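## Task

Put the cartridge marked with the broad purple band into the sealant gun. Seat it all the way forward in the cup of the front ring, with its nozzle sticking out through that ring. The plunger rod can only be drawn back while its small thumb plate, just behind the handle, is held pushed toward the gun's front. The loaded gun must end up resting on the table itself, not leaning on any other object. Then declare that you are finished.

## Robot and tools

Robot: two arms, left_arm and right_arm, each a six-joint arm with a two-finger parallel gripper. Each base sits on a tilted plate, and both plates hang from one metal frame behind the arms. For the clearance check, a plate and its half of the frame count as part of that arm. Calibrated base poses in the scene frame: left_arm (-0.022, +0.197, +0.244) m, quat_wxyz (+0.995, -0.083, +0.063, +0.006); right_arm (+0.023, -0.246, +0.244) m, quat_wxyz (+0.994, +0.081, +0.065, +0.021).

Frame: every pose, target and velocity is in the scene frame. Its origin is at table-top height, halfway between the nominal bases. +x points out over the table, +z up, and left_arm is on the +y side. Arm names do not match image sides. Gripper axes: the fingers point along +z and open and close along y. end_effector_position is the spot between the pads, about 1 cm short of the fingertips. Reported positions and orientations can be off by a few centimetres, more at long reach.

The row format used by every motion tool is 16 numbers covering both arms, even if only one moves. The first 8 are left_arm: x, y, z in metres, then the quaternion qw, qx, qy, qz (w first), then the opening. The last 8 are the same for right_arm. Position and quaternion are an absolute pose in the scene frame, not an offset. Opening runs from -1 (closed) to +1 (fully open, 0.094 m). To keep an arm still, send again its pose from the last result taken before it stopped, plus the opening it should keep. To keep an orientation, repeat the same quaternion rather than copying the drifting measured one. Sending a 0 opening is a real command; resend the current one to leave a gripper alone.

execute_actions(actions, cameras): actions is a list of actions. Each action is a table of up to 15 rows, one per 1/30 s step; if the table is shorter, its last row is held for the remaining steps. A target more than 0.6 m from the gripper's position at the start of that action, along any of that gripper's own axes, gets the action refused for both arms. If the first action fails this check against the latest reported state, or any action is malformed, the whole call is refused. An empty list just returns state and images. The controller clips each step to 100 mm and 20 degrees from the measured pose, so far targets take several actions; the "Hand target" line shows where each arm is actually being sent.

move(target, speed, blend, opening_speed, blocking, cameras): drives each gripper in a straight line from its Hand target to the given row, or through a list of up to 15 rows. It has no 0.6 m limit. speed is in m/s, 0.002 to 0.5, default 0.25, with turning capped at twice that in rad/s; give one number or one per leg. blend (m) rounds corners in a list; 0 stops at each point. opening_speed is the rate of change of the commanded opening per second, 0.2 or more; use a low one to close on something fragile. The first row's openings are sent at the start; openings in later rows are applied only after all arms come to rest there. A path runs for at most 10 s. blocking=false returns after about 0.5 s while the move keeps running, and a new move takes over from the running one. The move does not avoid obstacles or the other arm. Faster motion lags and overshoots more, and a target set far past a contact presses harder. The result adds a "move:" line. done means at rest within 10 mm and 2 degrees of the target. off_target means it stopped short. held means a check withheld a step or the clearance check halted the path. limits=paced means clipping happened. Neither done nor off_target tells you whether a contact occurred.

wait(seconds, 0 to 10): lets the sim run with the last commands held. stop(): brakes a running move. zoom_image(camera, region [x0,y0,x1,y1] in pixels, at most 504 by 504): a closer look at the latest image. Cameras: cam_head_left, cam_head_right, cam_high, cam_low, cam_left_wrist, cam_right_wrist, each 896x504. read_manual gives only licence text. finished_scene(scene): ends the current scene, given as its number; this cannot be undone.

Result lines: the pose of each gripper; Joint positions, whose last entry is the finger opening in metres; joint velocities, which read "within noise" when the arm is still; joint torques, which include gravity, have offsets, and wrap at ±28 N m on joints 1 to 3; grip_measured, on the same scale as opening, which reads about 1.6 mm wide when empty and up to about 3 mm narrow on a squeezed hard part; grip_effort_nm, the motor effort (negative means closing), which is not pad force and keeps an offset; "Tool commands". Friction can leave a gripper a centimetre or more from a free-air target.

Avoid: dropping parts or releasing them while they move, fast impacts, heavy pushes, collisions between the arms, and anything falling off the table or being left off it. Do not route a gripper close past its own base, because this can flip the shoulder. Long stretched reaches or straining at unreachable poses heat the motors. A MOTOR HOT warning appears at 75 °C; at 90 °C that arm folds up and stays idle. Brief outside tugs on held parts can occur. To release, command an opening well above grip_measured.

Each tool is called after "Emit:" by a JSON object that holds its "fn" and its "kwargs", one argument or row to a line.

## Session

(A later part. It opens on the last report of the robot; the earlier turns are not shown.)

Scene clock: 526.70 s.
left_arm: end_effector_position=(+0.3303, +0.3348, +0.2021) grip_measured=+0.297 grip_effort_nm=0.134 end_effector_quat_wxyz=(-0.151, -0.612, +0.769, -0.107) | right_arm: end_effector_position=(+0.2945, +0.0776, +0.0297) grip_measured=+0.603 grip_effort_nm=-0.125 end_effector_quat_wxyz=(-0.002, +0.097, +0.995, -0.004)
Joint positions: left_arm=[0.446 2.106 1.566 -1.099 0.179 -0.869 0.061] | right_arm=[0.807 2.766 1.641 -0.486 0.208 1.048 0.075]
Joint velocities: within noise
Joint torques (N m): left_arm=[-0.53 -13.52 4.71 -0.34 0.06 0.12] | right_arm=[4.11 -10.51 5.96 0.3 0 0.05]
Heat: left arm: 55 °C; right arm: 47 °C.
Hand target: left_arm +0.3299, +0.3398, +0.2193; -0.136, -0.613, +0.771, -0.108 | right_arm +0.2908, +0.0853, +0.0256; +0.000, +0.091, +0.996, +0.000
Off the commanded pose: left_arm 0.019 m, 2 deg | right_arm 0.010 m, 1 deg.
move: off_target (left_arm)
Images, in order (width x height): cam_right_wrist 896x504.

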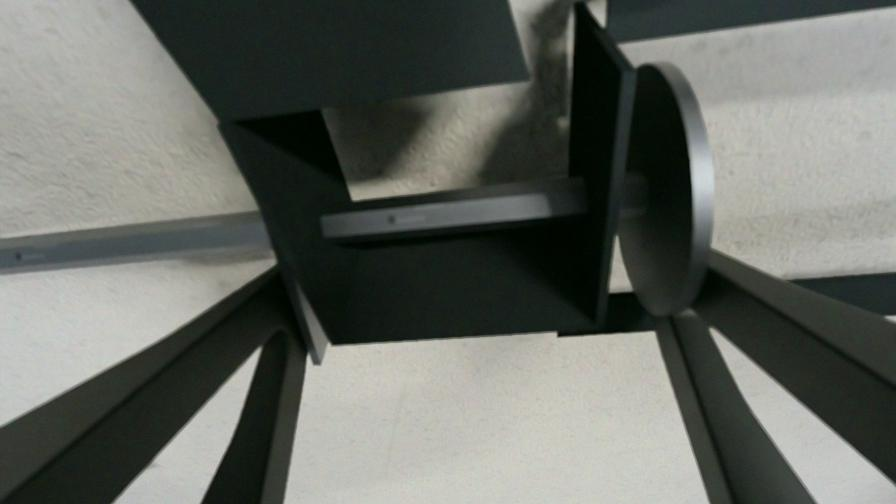

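Emit:
{"fn": "move", "kwargs": {
  "target": [0.33,0.34,0.22,-0.1359,-0.6131,0.7707,-0.1081,0.3,0.291,0.0855,0.0255,0,0.0915,0.9958,0,0.4],
  "speed": 0.04,
  "opening_speed": 0.2,
  "cameras": ["cam_right_wrist"]
}}

Scene clock: 529.80 s.
left_arm: end_effector_position=(+0.3303, +0.3348, +0.2021) grip_measured=+0.297 grip_effort_nm=0.139 end_effector_quat_wxyz=(-0.151, -0.612, +0.769, -0.107) | right_arm: end_effector_position=(+0.2948, +0.0783, +0.0298) grip_measured=+0.407 grip_effort_nm=-0.359 end_effector_quat_wxyz=(-0.001, +0.097, +0.995, -0.003)
Joint positions: left_arm=[0.446 2.106 1.566 -1.099 0.179 -0.869 0.061] | right_arm=[0.807 2.766 1.642 -0.484 0.206 1.048 0.066]
Joint velocities: within noise
Joint torques (N m): left_arm=[-0.47 -13.61 4.7 -0.33 0.11 0.07] | right_arm=[4.22 -10.45 5.93 0.28 0.03 0.02]
Heat: left arm: 55 °C; right arm: 47 °C.
Hand target: left_arm +0.3299, +0.3398, +0.2193; -0.136, -0.613, +0.771, -0.108 | right_arm +0.2909, +0.0853, +0.0256; +0.000, +0.091, +0.996, +0.000
Off the commanded pose: left_arm 0.019 m, 2 deg | right_arm 0.009 m, 1 deg.
move: off_target (left_arm)
Images, in order (width x height): cam_right_wrist 896x504.

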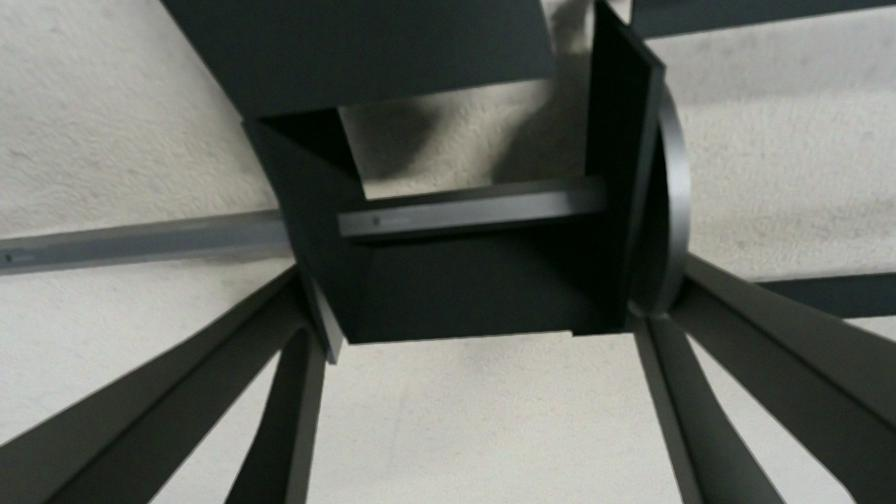

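Emit:
{"fn": "move", "kwargs": {
  "target": [0.33,0.34,0.22,-0.1359,-0.6131,0.7707,-0.1081,0.3,0.291,0.0855,0.0255,0,0.0915,0.9958,0,0.25],
  "speed": 0.04,
  "opening_speed": 0.2,
  "cameras": ["cam_right_wrist"]
}}

Scene clock: 533.17 s.
left_arm: end_effector_position=(+0.3303, +0.3348, +0.2021) grip_measured=+0.297 grip_effort_nm=0.139 end_effector_quat_wxyz=(-0.151, -0.612, +0.769, -0.107) | right_arm: end_effector_position=(+0.2946, +0.0782, +0.0299) grip_measured=+0.256 grip_effort_nm=-0.305 end_effector_quat_wxyz=(-0.002, +0.097, +0.995, -0.003)
Joint positions: left_arm=[0.446 2.106 1.566 -1.099 0.179 -0.869 0.061] | right_arm=[0.807 2.766 1.643 -0.486 0.206 1.048 0.059]
Joint velocities: within noise
Joint torques (N m): left_arm=[-0.47 -13.56 4.63 -0.38 0.09 0.1] | right_arm=[4.14 -10.52 5.82 0.3 0.02 0.04]
Heat: left arm: 56 °C; right arm: 47 °C.
Hand target: left_arm +0.3299, +0.3398, +0.2193; -0.136, -0.613, +0.771, -0.108 | right_arm +0.2908, +0.0853, +0.0256; +0.000, +0.091, +0.996, +0.000
Off the commanded pose: left_arm 0.019 m, 2 deg | right_arm 0.009 m, 1 deg.
move: off_target (left_arm)
Images, in order (width x height): cam_right_wrist 896x504.

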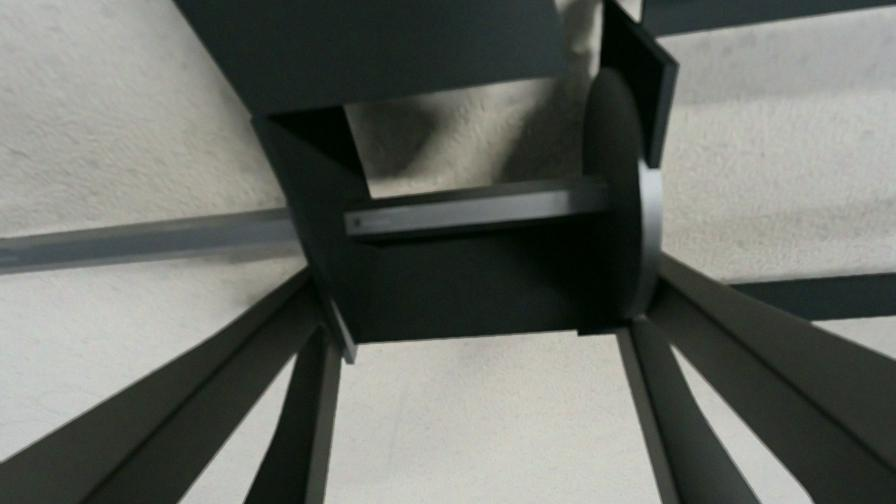

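Emit:
{"fn": "zoom_image", "kwargs": {
  "camera": "cam_right_wrist",
  "region": [520, 0, 760, 360]
}}

Scaled by 1.400 from the camera's 896x504 image, which has a finer 1280x720 frame.

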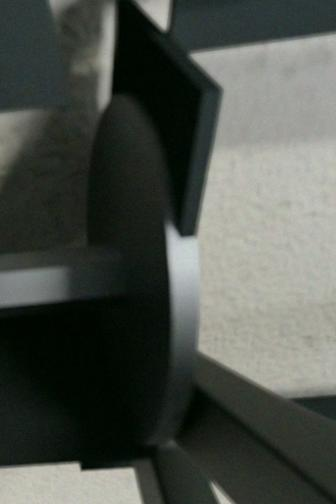

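Emit:
{"fn": "move", "kwargs": {
  "target": [0.33,0.34,0.22,-0.1359,-0.6131,0.7707,-0.1081,0.3,0.291,0.0855,0.0255,0,0.0915,0.9958,0,0.75],
  "speed": 0.04,
  "opening_speed": 0.4,
  "cameras": ["cam_right_wrist"]
}}

Emit:
{"fn": "zoom_image", "kwargs": {
  "camera": "cam_right_wrist",
  "region": [200, 0, 760, 400]
}}

Scene clock: 541.53 s.
left_arm: end_effector_position=(+0.3303, +0.3348, +0.2021) grip_measured=+0.297 grip_effort_nm=0.144 end_effector_quat_wxyz=(-0.151, -0.612, +0.769, -0.107) | right_arm: end_effector_position=(+0.2953, +0.0794, +0.0300) grip_measured=+0.747 grip_effort_nm=0.173 end_effector_quat_wxyz=(-0.001, +0.097, +0.995, +0.000)
Joint positions: left_arm=[0.446 2.106 1.566 -1.099 0.179 -0.869 0.061] | right_arm=[0.807 2.766 1.643 -0.482 0.204 1.048 0.082]
Joint velocities: within noise
Joint torques (N m): left_arm=[-0.62 -13.59 4.71 -0.33 0.11 0.09] | right_arm=[4.16 -10.51 5.76 0.25 0.04 0.03]
Heat: left arm: 56 °C; right arm: 47 °C.
Hand target: left_arm +0.3299, +0.3398, +0.2193; -0.136, -0.613, +0.771, -0.108 | right_arm +0.2909, +0.0854, +0.0256; +0.000, +0.091, +0.996, +0.000
Off the commanded pose: left_arm 0.019 m, 2 deg | right_arm 0.009 m, 1 deg.
move: off_target (left_arm)
Images, in order (width x height): cam_right_wrist 896x504.

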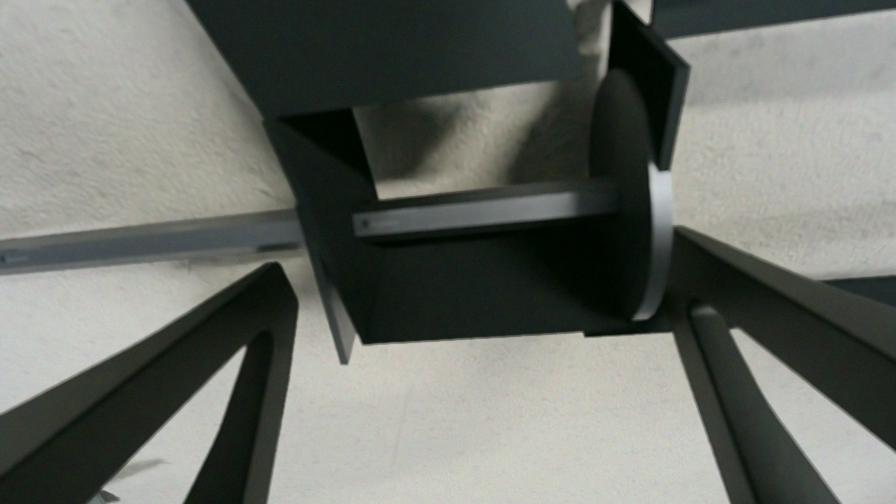

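Region (200, 0, 760, 400) is 560x400 pixels. A region can be at most 504 by 504 pixels.

Emit:
{"fn": "move", "kwargs": {
  "target": [
    [0.33,0.34,0.22,-0.1359,-0.6131,0.7707,-0.1081,0.3,0.291,0.0855,0.05,0,0.0915,0.9958,0,0.85],
    [0.33,0.34,0.22,-0.1359,-0.6131,0.7707,-0.1081,0.3,0.291,0.083,0.10,0,0.0915,0.9958,0,0.85]
  ],
  "speed": 0.06,
  "cameras": ["cam_right_wrist","cam_left_wrist"]
}}

Scene clock: 545.80 s.
left_arm: end_effector_position=(+0.3303, +0.3348, +0.2021) grip_measured=+0.297 grip_effort_nm=0.144 end_effector_quat_wxyz=(-0.151, -0.612, +0.769, -0.107) | right_arm: end_effector_position=(+0.2930, +0.0777, +0.0841) grip_measured=+0.847 grip_effort_nm=0.168 end_effector_quat_wxyz=(-0.004, +0.096, +0.995, -0.006)
Joint positions: left_arm=[0.446 2.106 1.566 -1.099 0.179 -0.869 0.061] | right_arm=[0.836 2.619 1.6 -0.604 0.205 1.078 0.087]
Joint velocities: within noise
Joint torques (N m): left_arm=[-0.66 -13.63 4.78 -0.32 0.05 0.07] | right_arm=[4.41 -15.38 4.14 -0.01 0.02 0.1]
Heat: left arm: 56 °C; right arm: 48 °C.
Hand target: left_arm +0.3299, +0.3398, +0.2193; -0.136, -0.613, +0.771, -0.108 | right_arm +0.2910, +0.0830, +0.0994; +0.000, +0.091, +0.996, +0.000
Off the commanded pose: left_arm 0.019 m, 2 deg | right_arm 0.017 m, 1 deg.
move: off_target (left_arm, right_arm)
Images, in order (width x height): cam_left_wrist 896x504, cam_right_wrist 896x504.

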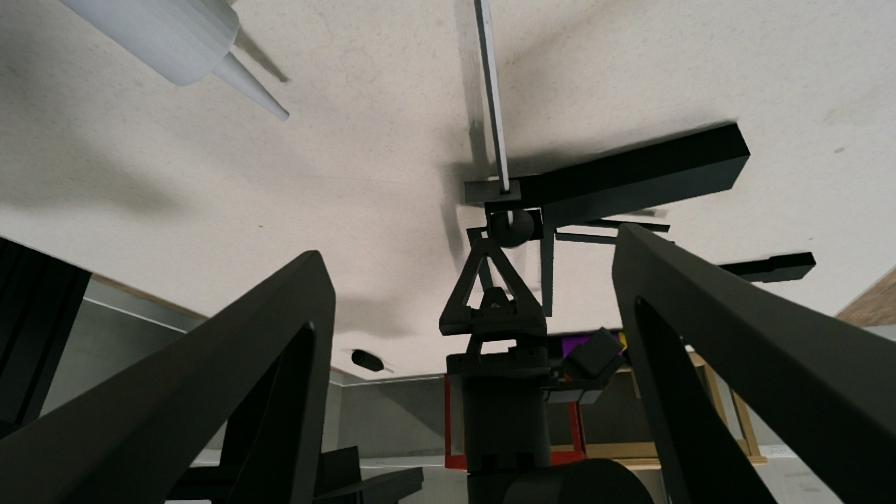

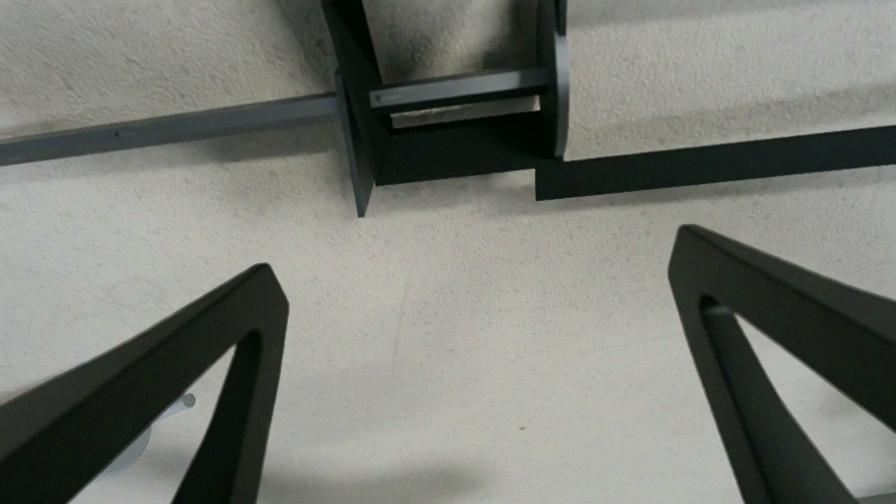

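Emit:
{"fn": "move", "kwargs": {
  "target": [
    [0.33,0.34,0.22,-0.1359,-0.6131,0.7707,-0.1081,0.3,0.30,0.05,0.18,0,0.0915,0.9958,0,0.85],
    [0.33,0.34,0.22,-0.1359,-0.6131,0.7707,-0.1081,0.3,0.34,-0.15,0.22,0,0.07,0.9975,0,0.85],
    [0.33,0.34,0.22,-0.1359,-0.6131,0.7707,-0.1081,0.3,0.37,-0.43,0.20,0,0.0558,0.9984,0,0.9]
  ],
  "speed": 0.2,
  "blend": 0.05
}}

Scene clock: 567.00 s.
left_arm: end_effector_position=(+0.3303, +0.3348, +0.2021) grip_measured=+0.297 grip_effort_nm=0.139 end_effector_quat_wxyz=(-0.151, -0.612, +0.769, -0.107) | right_arm: end_effector_position=(+0.3662, -0.4314, +0.2006) grip_measured=+0.897 grip_effort_nm=0.168 end_effector_quat_wxyz=(+0.001, +0.060, +0.998, -0.008)
Joint positions: left_arm=[0.446 2.106 1.566 -1.099 0.179 -0.869 0.061] | right_arm=[-0.497 1.907 1.294 -0.758 0.097 -0.344 0.089]
Joint velocities: within noise
Joint torques (N m): left_arm=[-0.61 -13.55 4.67 -0.3 0.08 0.08] | right_arm=[1.03 -8.39 7.64 0.12 -0.08 -0.04]
Heat: left arm: 57 °C; right arm: 56 °C.
Hand target: left_arm +0.3299, +0.3398, +0.2193; -0.136, -0.613, +0.771, -0.108 | right_arm +0.3700, -0.4299, +0.2000; +0.000, +0.056, +0.998, +0.000
Off the commanded pose: left_arm 0.019 m, 2 deg | right_arm 0.004 m, 1 deg.
move: off_target (left_arm); blend cut to 0.0438 m at target 1

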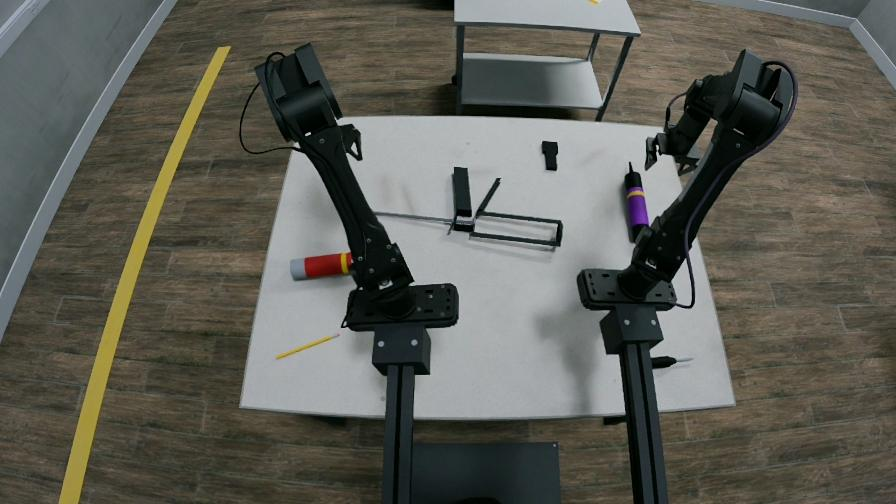

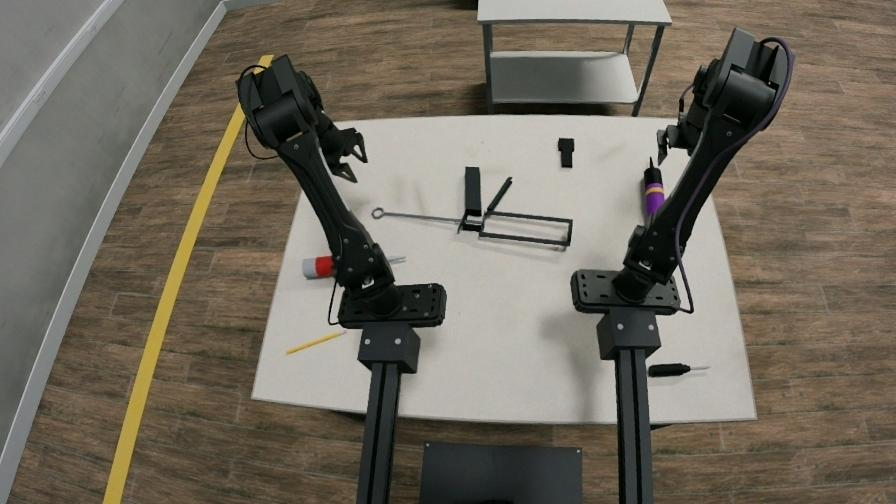

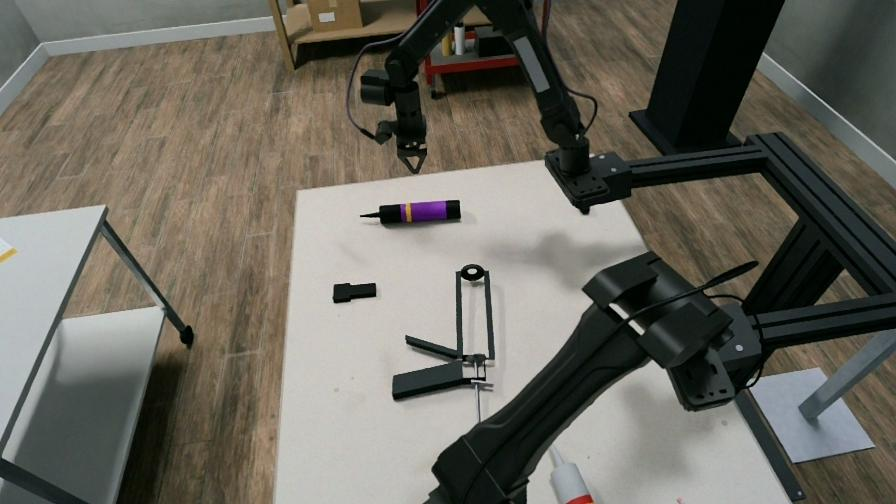

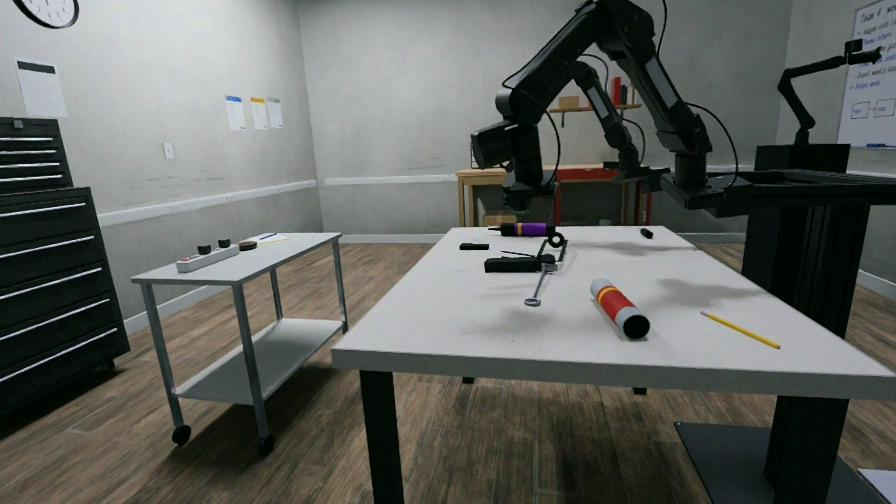

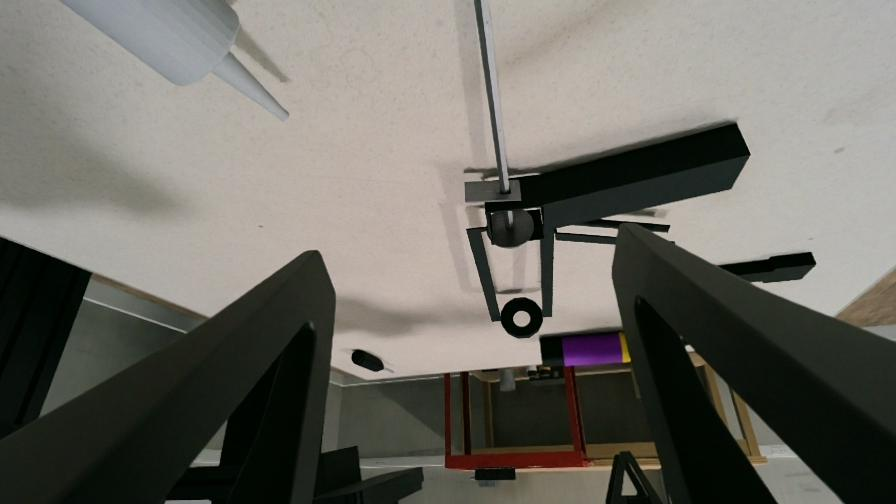

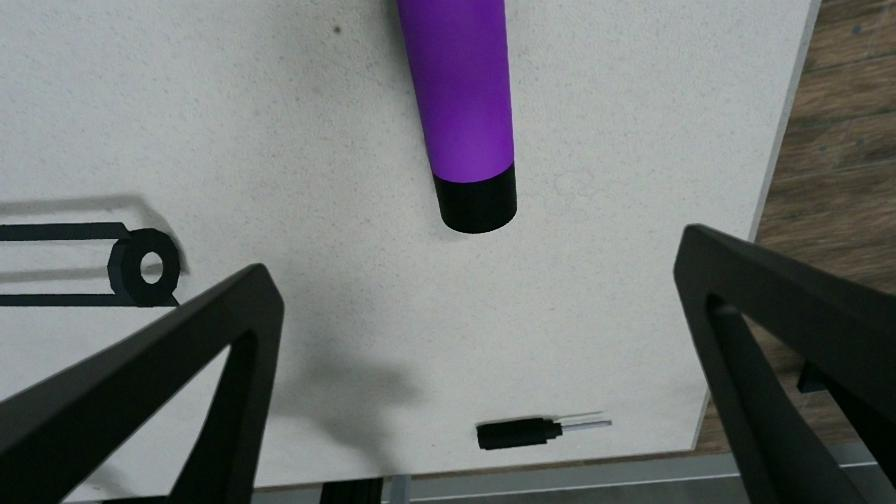

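Emit:
{"fn": "move", "kwargs": {
  "target": [0.33,0.34,0.22,-0.1359,-0.6131,0.7707,-0.1081,0.3,0.370,-0.435,0.10,0,0.0558,0.9984,0,0.9],
  "speed": 0.15,
  "cameras": ["cam_right_wrist"]
}}

Scene clock: 576.33 s.
left_arm: end_effector_position=(+0.3303, +0.3348, +0.2021) grip_measured=+0.297 grip_effort_nm=0.139 end_effector_quat_wxyz=(-0.151, -0.612, +0.769, -0.107) | right_arm: end_effector_position=(+0.3686, -0.4338, +0.1039) grip_measured=+0.897 grip_effort_nm=0.168 end_effector_quat_wxyz=(-0.006, +0.055, +0.998, -0.004)
Joint positions: left_arm=[0.446 2.106 1.566 -1.099 0.179 -0.869 0.061] | right_arm=[-0.522 2.166 1.266 -0.485 0.09 -0.377 0.089]
Joint velocities: within noise
Joint torques (N m): left_arm=[-0.62 -13.56 4.77 -0.31 0.05 0.09] | right_arm=[0.21 -9.76 4.4 0.38 -0.12 -0.07]
Heat: left arm: 57 °C; right arm: 52 °C.
Hand target: left_arm +0.3299, +0.3398, +0.2193; -0.136, -0.613, +0.771, -0.108 | right_arm +0.3699, -0.4350, +0.1001; +0.000, +0.056, +0.998, +0.000
Off the commanded pose: left_arm 0.019 m, 2 deg | right_arm 0.004 m, 1 deg.
move: off_target (left_arm)
Images, in order (width x height): cam_right_wrist 896x504.

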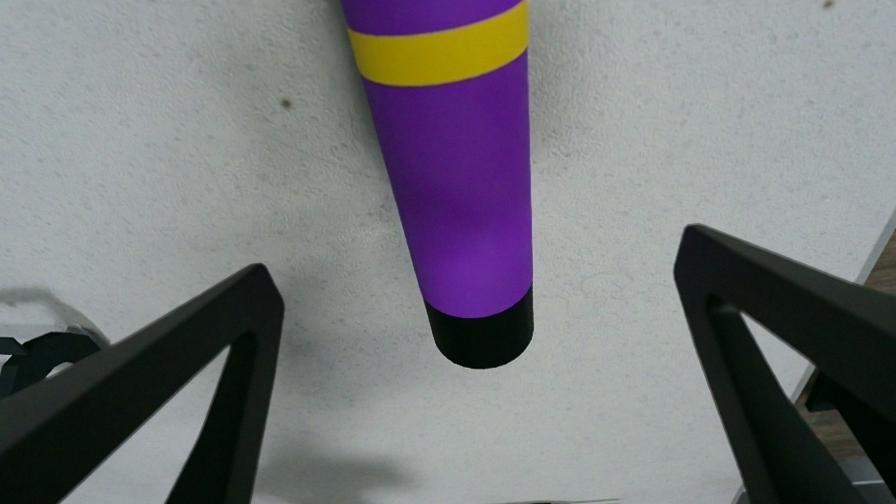

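Emit:
{"fn": "move", "kwargs": {
  "target": [0.33,0.34,0.22,-0.1359,-0.6131,0.7707,-0.1081,0.3,0.370,-0.435,0.024,0,0.0558,0.9984,0,0.9],
  "speed": 0.1,
  "cameras": ["cam_right_wrist"]
}}

Scene clock: 583.37 s.
left_arm: end_effector_position=(+0.3303, +0.3348, +0.2021) grip_measured=+0.297 grip_effort_nm=0.139 end_effector_quat_wxyz=(-0.151, -0.612, +0.769, -0.107) | right_arm: end_effector_position=(+0.3647, -0.4312, +0.0277) grip_measured=+0.897 grip_effort_nm=0.173 end_effector_quat_wxyz=(-0.010, +0.054, +0.998, -0.002)
Joint positions: left_arm=[0.446 2.106 1.566 -1.099 0.179 -0.869 0.061] | right_arm=[-0.536 2.396 1.302 -0.3 0.088 -0.392 0.089]
Joint velocities: within noise
Joint torques (N m): left_arm=[-0.62 -13.65 4.72 -0.32 0.09 0.09] | right_arm=[0.27 -9.81 4.82 0.42 -0.1 -0.04]
Heat: left arm: 57 °C; right arm: 50 °C.
Hand target: left_arm +0.3299, +0.3398, +0.2193; -0.136, -0.613, +0.771, -0.108 | right_arm +0.3698, -0.4350, +0.0242; +0.000, +0.056, +0.998, +0.000
Off the commanded pose: left_arm 0.019 m, 2 deg | right_arm 0.008 m, 1 deg.
move: off_target (left_arm)
Images, in order (width x height): cam_right_wrist 896x504.

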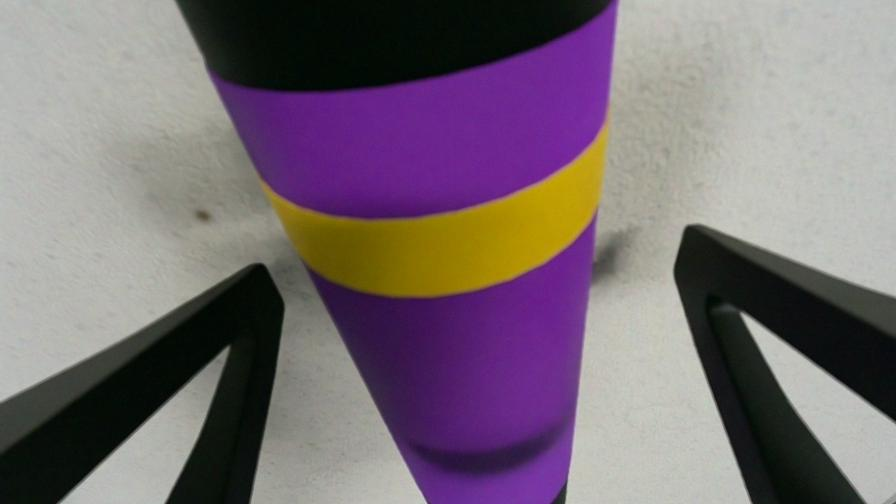

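Emit:
{"fn": "move", "kwargs": {
  "target": [0.33,0.34,0.22,-0.1359,-0.6131,0.7707,-0.1081,0.3,0.372,-0.427,0.024,0,0.0558,0.9984,0,0.9],
  "speed": 0.1,
  "cameras": ["cam_right_wrist"]
}}

Scene clock: 588.80 s.
left_arm: end_effector_position=(+0.3303, +0.3348, +0.2021) grip_measured=+0.297 grip_effort_nm=0.134 end_effector_quat_wxyz=(-0.151, -0.612, +0.769, -0.107) | right_arm: end_effector_position=(+0.3661, -0.4319, +0.0277) grip_measured=+0.897 grip_effort_nm=0.168 end_effector_quat_wxyz=(-0.007, +0.058, +0.998, -0.003)
Joint positions: left_arm=[0.446 2.106 1.566 -1.099 0.179 -0.869 0.061] | right_arm=[-0.536 2.396 1.302 -0.294 0.087 -0.384 0.089]
Joint velocities: within noise
Joint torques (N m): left_arm=[-0.72 -13.65 4.78 -0.32 0.07 0.08] | right_arm=[2.09 -9.85 4.01 0.37 -0.07 0.1]
Heat: left arm: 58 °C; right arm: 49 °C.
Hand target: left_arm +0.3299, +0.3398, +0.2193; -0.136, -0.613, +0.771, -0.108 | right_arm +0.3719, -0.4270, +0.0242; +0.000, +0.056, +0.998, +0.000
Off the commanded pose: left_arm 0.019 m, 2 deg | right_arm 0.009 m, 1 deg.
move: off_target (left_arm)
Images, in order (width x height): cam_right_wrist 896x504.

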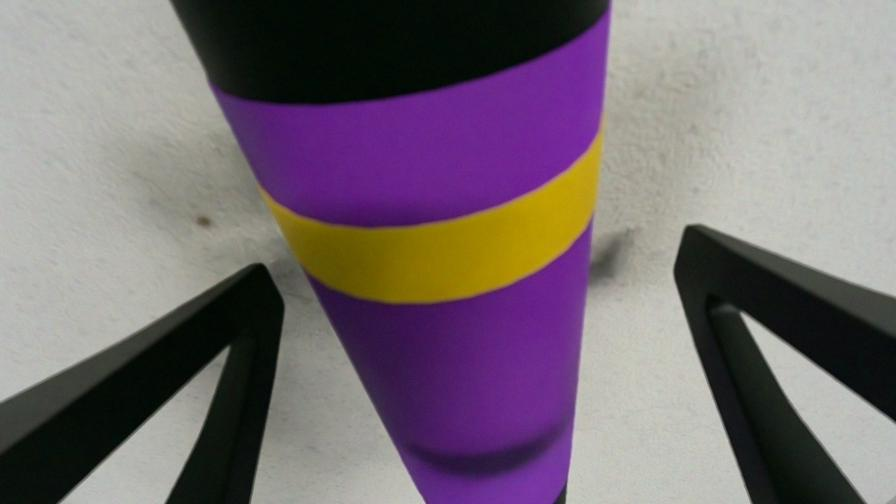

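Emit:
{"fn": "move", "kwargs": {
  "target": [0.33,0.34,0.22,-0.1359,-0.6131,0.7707,-0.1081,0.3,0.374,-0.420,0.024,0,0.0558,0.9984,0,0.9],
  "speed": 0.1,
  "cameras": ["cam_right_wrist"]
}}

Scene clock: 591.43 s.
left_arm: end_effector_position=(+0.3303, +0.3348, +0.2021) grip_measured=+0.297 grip_effort_nm=0.144 end_effector_quat_wxyz=(-0.151, -0.612, +0.769, -0.107) | right_arm: end_effector_position=(+0.3713, -0.4249, +0.0283) grip_measured=+0.897 grip_effort_nm=0.168 end_effector_quat_wxyz=(-0.004, +0.057, +0.998, -0.002)
Joint positions: left_arm=[0.446 2.106 1.566 -1.099 0.179 -0.869 0.061] | right_arm=[-0.516 2.396 1.302 -0.29 0.087 -0.366 0.089]
Joint velocities: within noise
Joint torques (N m): left_arm=[-0.59 -13.64 4.81 -0.33 0.08 0.11] | right_arm=[1.91 -9.92 3.47 0.42 -0.02 0.1]
Heat: left arm: 58 °C; right arm: 49 °C.
Hand target: left_arm +0.3299, +0.3398, +0.2193; -0.136, -0.613, +0.771, -0.108 | right_arm +0.3739, -0.4199, +0.0242; +0.000, +0.056, +0.998, +0.000
Off the commanded pose: left_arm 0.019 m, 2 deg | right_arm 0.007 m, 1 deg.
move: off_target (left_arm)
Images, in order (width x height): cam_right_wrist 896x504.

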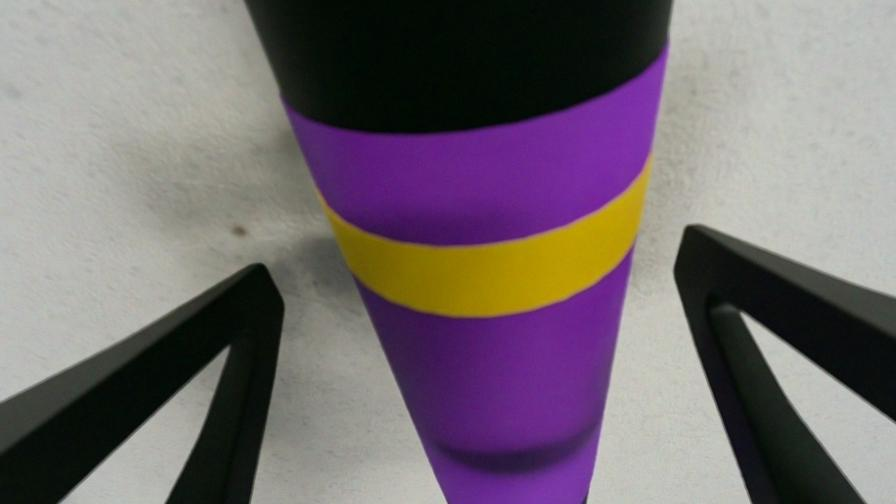

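Emit:
{"fn": "move", "kwargs": {
  "target": [0.33,0.34,0.22,-0.1359,-0.6131,0.7707,-0.1081,0.3,0.374,-0.420,0.024,0,0.0558,0.9984,0,0.05],
  "speed": 0.1,
  "opening_speed": 0.4,
  "cameras": ["cam_right_wrist"]
}}

Scene clock: 596.53 s.
left_arm: end_effector_position=(+0.3303, +0.3348, +0.2021) grip_measured=+0.297 grip_effort_nm=0.139 end_effector_quat_wxyz=(-0.151, -0.612, +0.769, -0.107) | right_arm: end_effector_position=(+0.3716, -0.4251, +0.0283) grip_measured=+0.055 grip_effort_nm=-0.266 end_effector_quat_wxyz=(-0.003, +0.058, +0.998, -0.003)
Joint positions: left_arm=[0.446 2.106 1.566 -1.099 0.179 -0.869 0.061] | right_arm=[-0.516 2.396 1.302 -0.288 0.087 -0.365 0.05]
Joint velocities: within noise
Joint torques (N m): left_arm=[-0.55 -13.59 4.7 -0.32 0.07 0.07] | right_arm=[1.95 -9.88 3.47 0.4 -0.04 0.05]
Heat: left arm: 58 °C; right arm: 49 °C.
Hand target: left_arm +0.3299, +0.3398, +0.2193; -0.136, -0.613, +0.771, -0.108 | right_arm +0.3739, -0.4199, +0.0241; +0.000, +0.056, +0.998, +0.000
Off the commanded pose: left_arm 0.019 m, 2 deg | right_arm 0.007 m, 1 deg.
move: off_target (left_arm)
Images, in order (width x height): cam_right_wrist 896x504.

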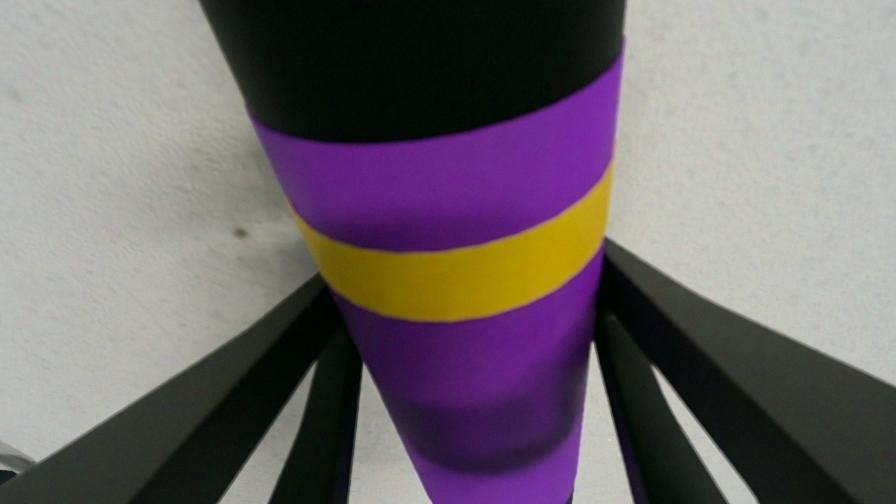

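Emit:
{"fn": "move", "kwargs": {
  "target": [0.33,0.34,0.22,-0.1359,-0.6131,0.7707,-0.1081,0.3,0.374,-0.420,0.024,0,0.0558,0.9984,0,-0.06],
  "speed": 0.1,
  "opening_speed": 0.3,
  "cameras": ["cam_right_wrist"]
}}

Scene clock: 599.10 s.
left_arm: end_effector_position=(+0.3303, +0.3348, +0.2021) grip_measured=+0.297 grip_effort_nm=0.139 end_effector_quat_wxyz=(-0.151, -0.612, +0.769, -0.107) | right_arm: end_effector_position=(+0.3716, -0.4251, +0.0283) grip_measured=+0.018 grip_effort_nm=-0.999 end_effector_quat_wxyz=(-0.003, +0.058, +0.998, -0.003)
Joint positions: left_arm=[0.446 2.106 1.566 -1.099 0.179 -0.869 0.061] | right_arm=[-0.516 2.396 1.302 -0.288 0.087 -0.365 0.048]
Joint velocities: within noise
Joint torques (N m): left_arm=[-0.72 -13.7 4.59 -0.35 0.06 0.12] | right_arm=[1.87 -10 3.44 0.4 -0.02 0.06]
Heat: left arm: 58 °C; right arm: 49 °C.
Hand target: left_arm +0.3299, +0.3398, +0.2193; -0.136, -0.613, +0.771, -0.108 | right_arm +0.3739, -0.4199, +0.0241; +0.000, +0.056, +0.998, +0.000
Off the commanded pose: left_arm 0.019 m, 2 deg | right_arm 0.007 m, 1 deg.
move: off_target (left_arm)
Images, in order (width x height): cam_right_wrist 896x504.

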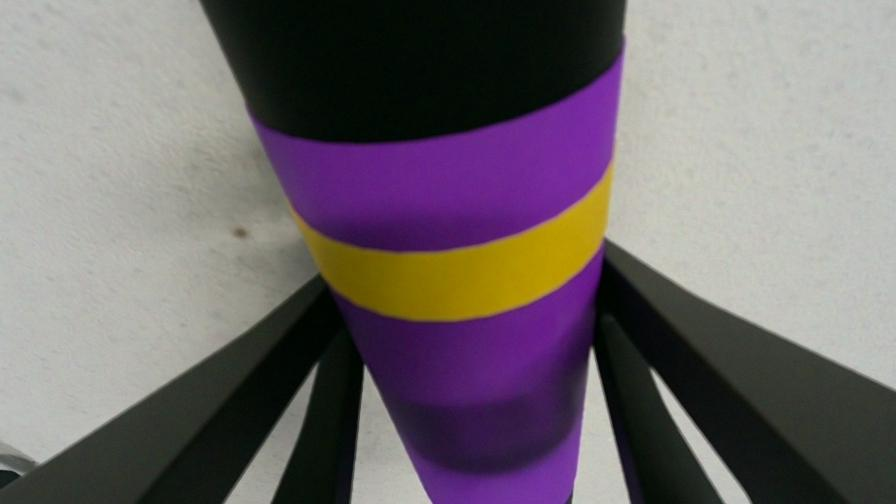

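Emit:
{"fn": "move", "kwargs": {
  "target": [
    [0.33,0.34,0.22,-0.1359,-0.6131,0.7707,-0.1081,0.3,0.374,-0.420,0.10,0,0.0558,0.9984,0,-0.06],
    [0.33,0.34,0.22,-0.1359,-0.6131,0.7707,-0.1081,0.3,0.39,-0.345,0.13,0,0.7688,0.6394,0,-0.06]
  ],
  "speed": 0.15,
  "blend": 0.02
}}

Scene clock: 614.93 s.
left_arm: end_effector_position=(+0.3303, +0.3348, +0.2021) grip_measured=+0.297 grip_effort_nm=0.139 end_effector_quat_wxyz=(-0.151, -0.612, +0.769, -0.107) | right_arm: end_effector_position=(+0.3839, -0.3451, +0.1108) grip_measured=+0.017 grip_effort_nm=-1.009 end_effector_quat_wxyz=(-0.014, +0.771, +0.637, -0.003)
Joint positions: left_arm=[0.446 2.106 1.566 -1.099 0.179 -0.869 0.061] | right_arm=[-0.293 2.142 1.204 -0.489 0.11 1.502 0.048]
Joint velocities: within noise
Joint torques (N m): left_arm=[-0.54 -13.52 4.7 -0.33 0.1 0.08] | right_arm=[2.81 -14.79 4.3 -0.13 0.12 0.05]
Heat: left arm: 59 °C; right arm: 51 °C.
Hand target: left_arm +0.3299, +0.3398, +0.2193; -0.136, -0.613, +0.771, -0.108 | right_arm +0.3899, -0.3450, +0.1291; +0.000, +0.769, +0.639, +0.000
Off the commanded pose: left_arm 0.019 m, 2 deg | right_arm 0.020 m, 2 deg.
move: off_target (left_arm, right_arm)

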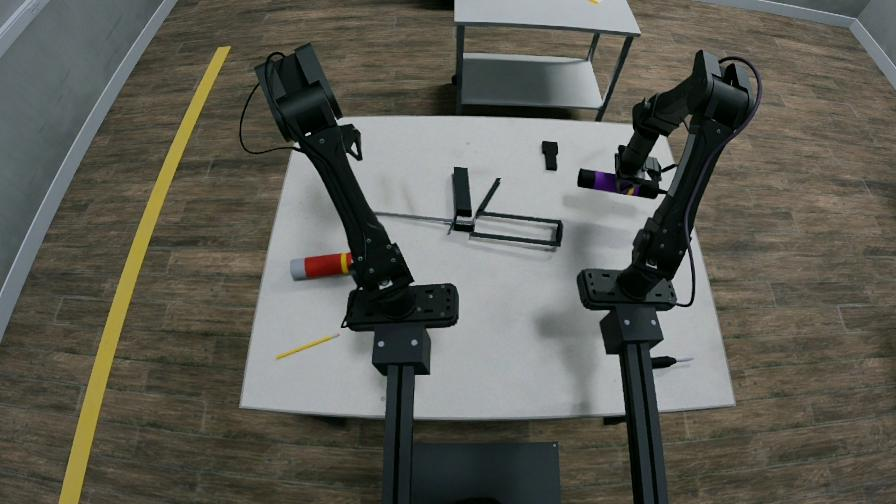

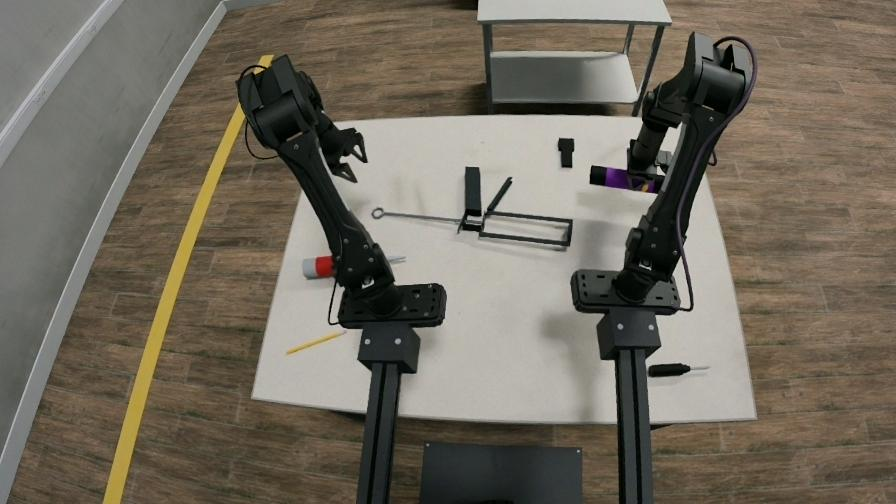

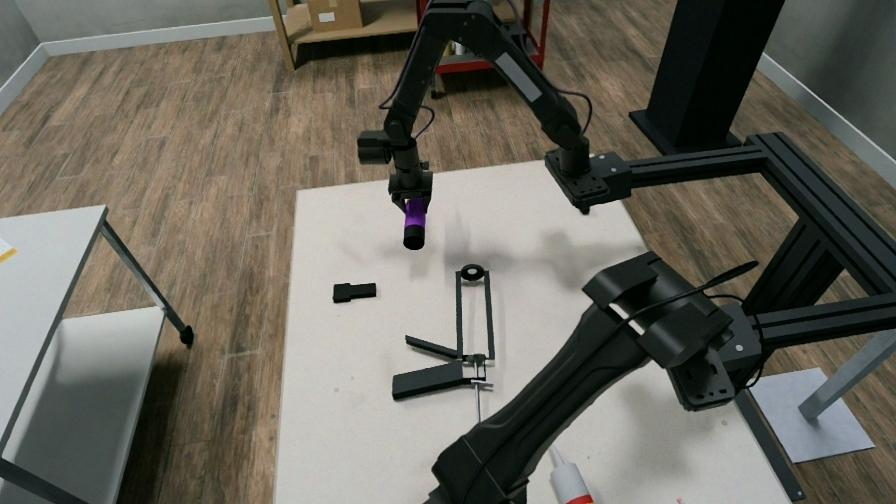

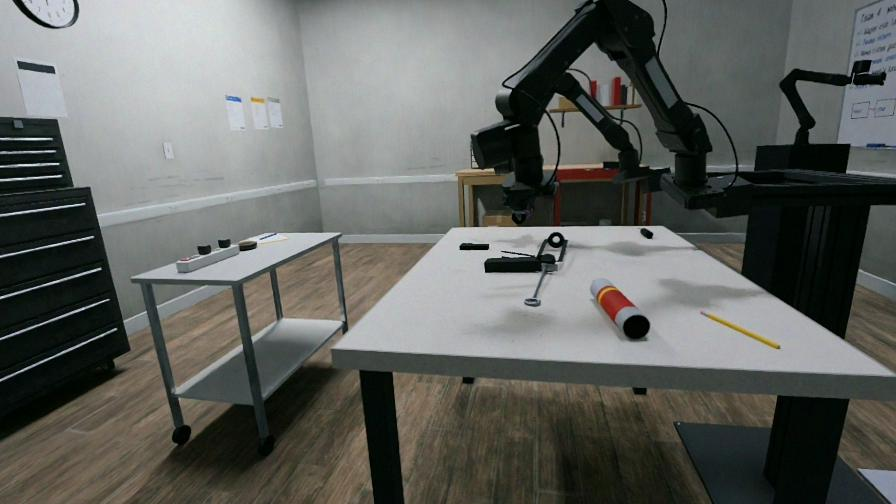

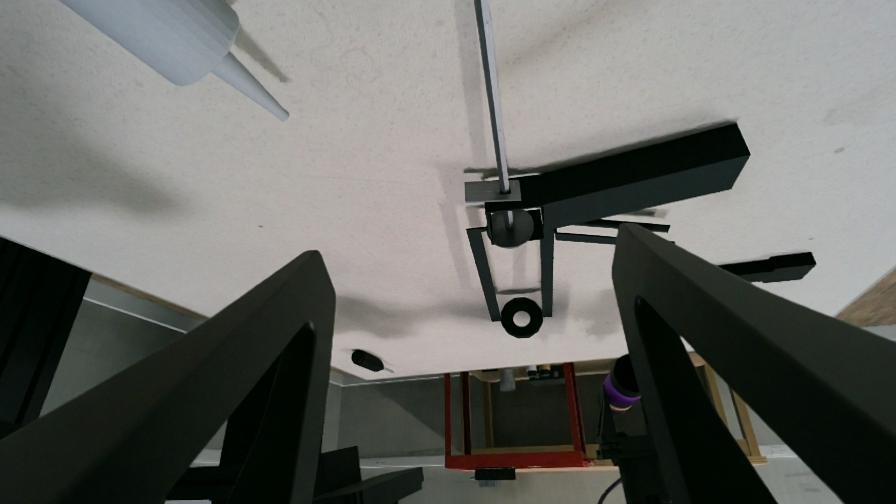

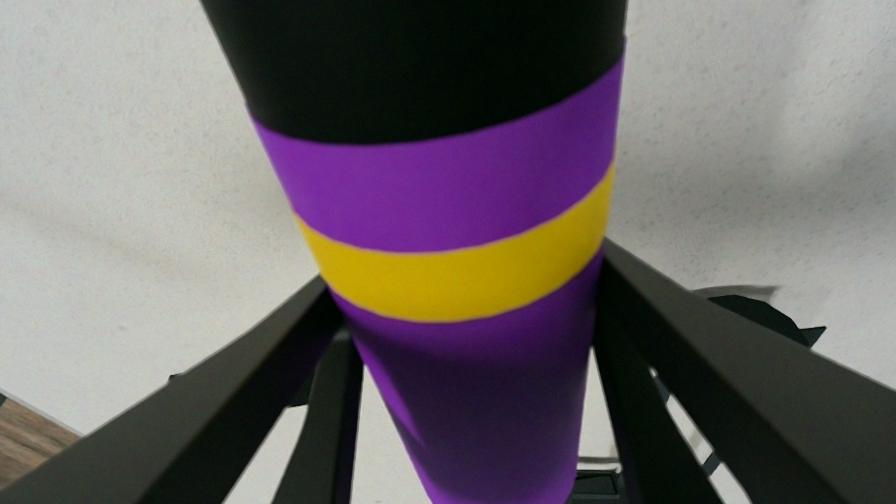

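Emit:
{"fn": "move", "kwargs": {
  "target": [0.33,0.34,0.22,-0.1359,-0.6131,0.7707,-0.1081,0.3,0.39,-0.335,0.037,0,0.7688,0.6394,0,-0.06],
  "speed": 0.1,
  "cameras": ["cam_right_wrist","cam_low","cam_high"]
}}

Scene clock: 619.87 s.
left_arm: end_effector_position=(+0.3303, +0.3348, +0.2021) grip_measured=+0.297 grip_effort_nm=0.139 end_effector_quat_wxyz=(-0.151, -0.612, +0.769, -0.107) | right_arm: end_effector_position=(+0.3803, -0.3347, +0.0348) grip_measured=+0.017 grip_effort_nm=-1.004 end_effector_quat_wxyz=(-0.012, +0.771, +0.637, -0.002)
Joint positions: left_arm=[0.446 2.106 1.566 -1.099 0.179 -0.869 0.061] | right_arm=[-0.293 2.369 1.209 -0.263 0.11 1.502 0.048]
Joint velocities: within noise
Joint torques (N m): left_arm=[-0.53 -13.59 4.77 -0.35 0.08 0.12] | right_arm=[2.39 -10.43 4.88 0.24 0.13 0.04]
Heat: left arm: 59 °C; right arm: 53 °C.
Hand target: left_arm +0.3299, +0.3398, +0.2193; -0.136, -0.613, +0.771, -0.108 | right_arm +0.3900, -0.3349, +0.0372; +0.000, +0.769, +0.639, +0.000
Off the commanded pose: left_arm 0.019 m, 2 deg | right_arm 0.010 m, 1 deg.
move: off_target (left_arm)
Images, in order (width x height): cam_high 896x504, cam_low 896x504, cam_right_wrist 896x504.

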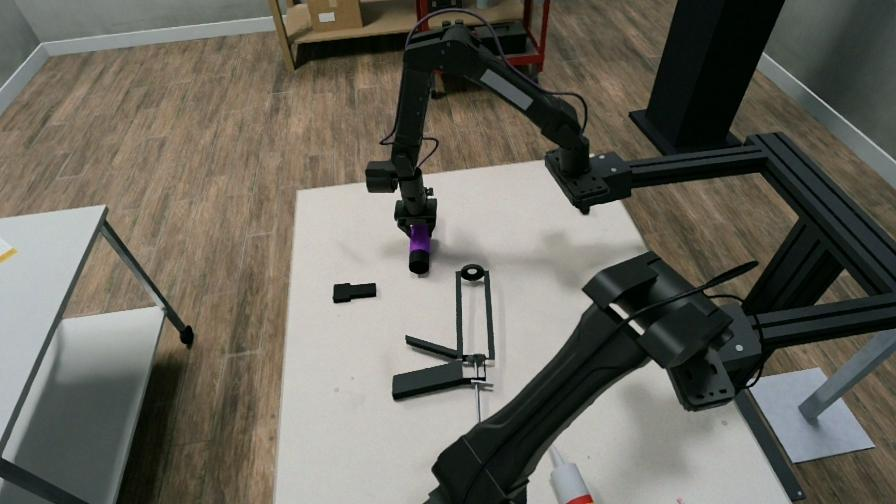

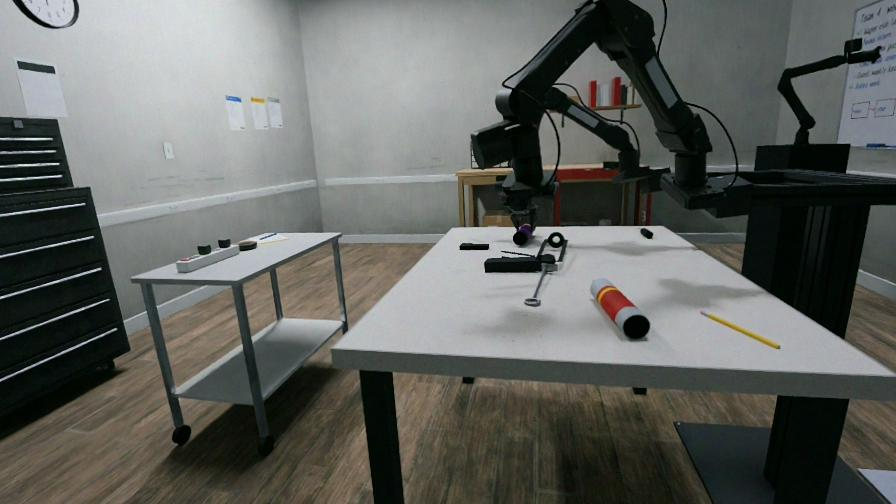

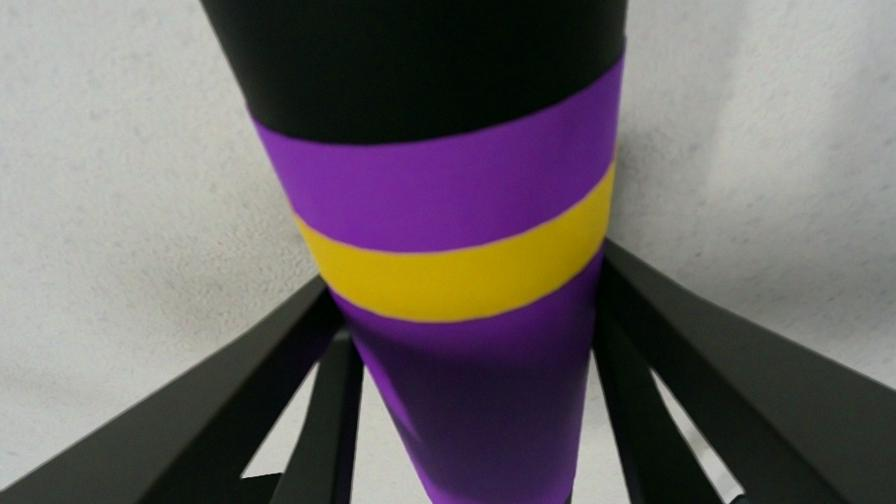

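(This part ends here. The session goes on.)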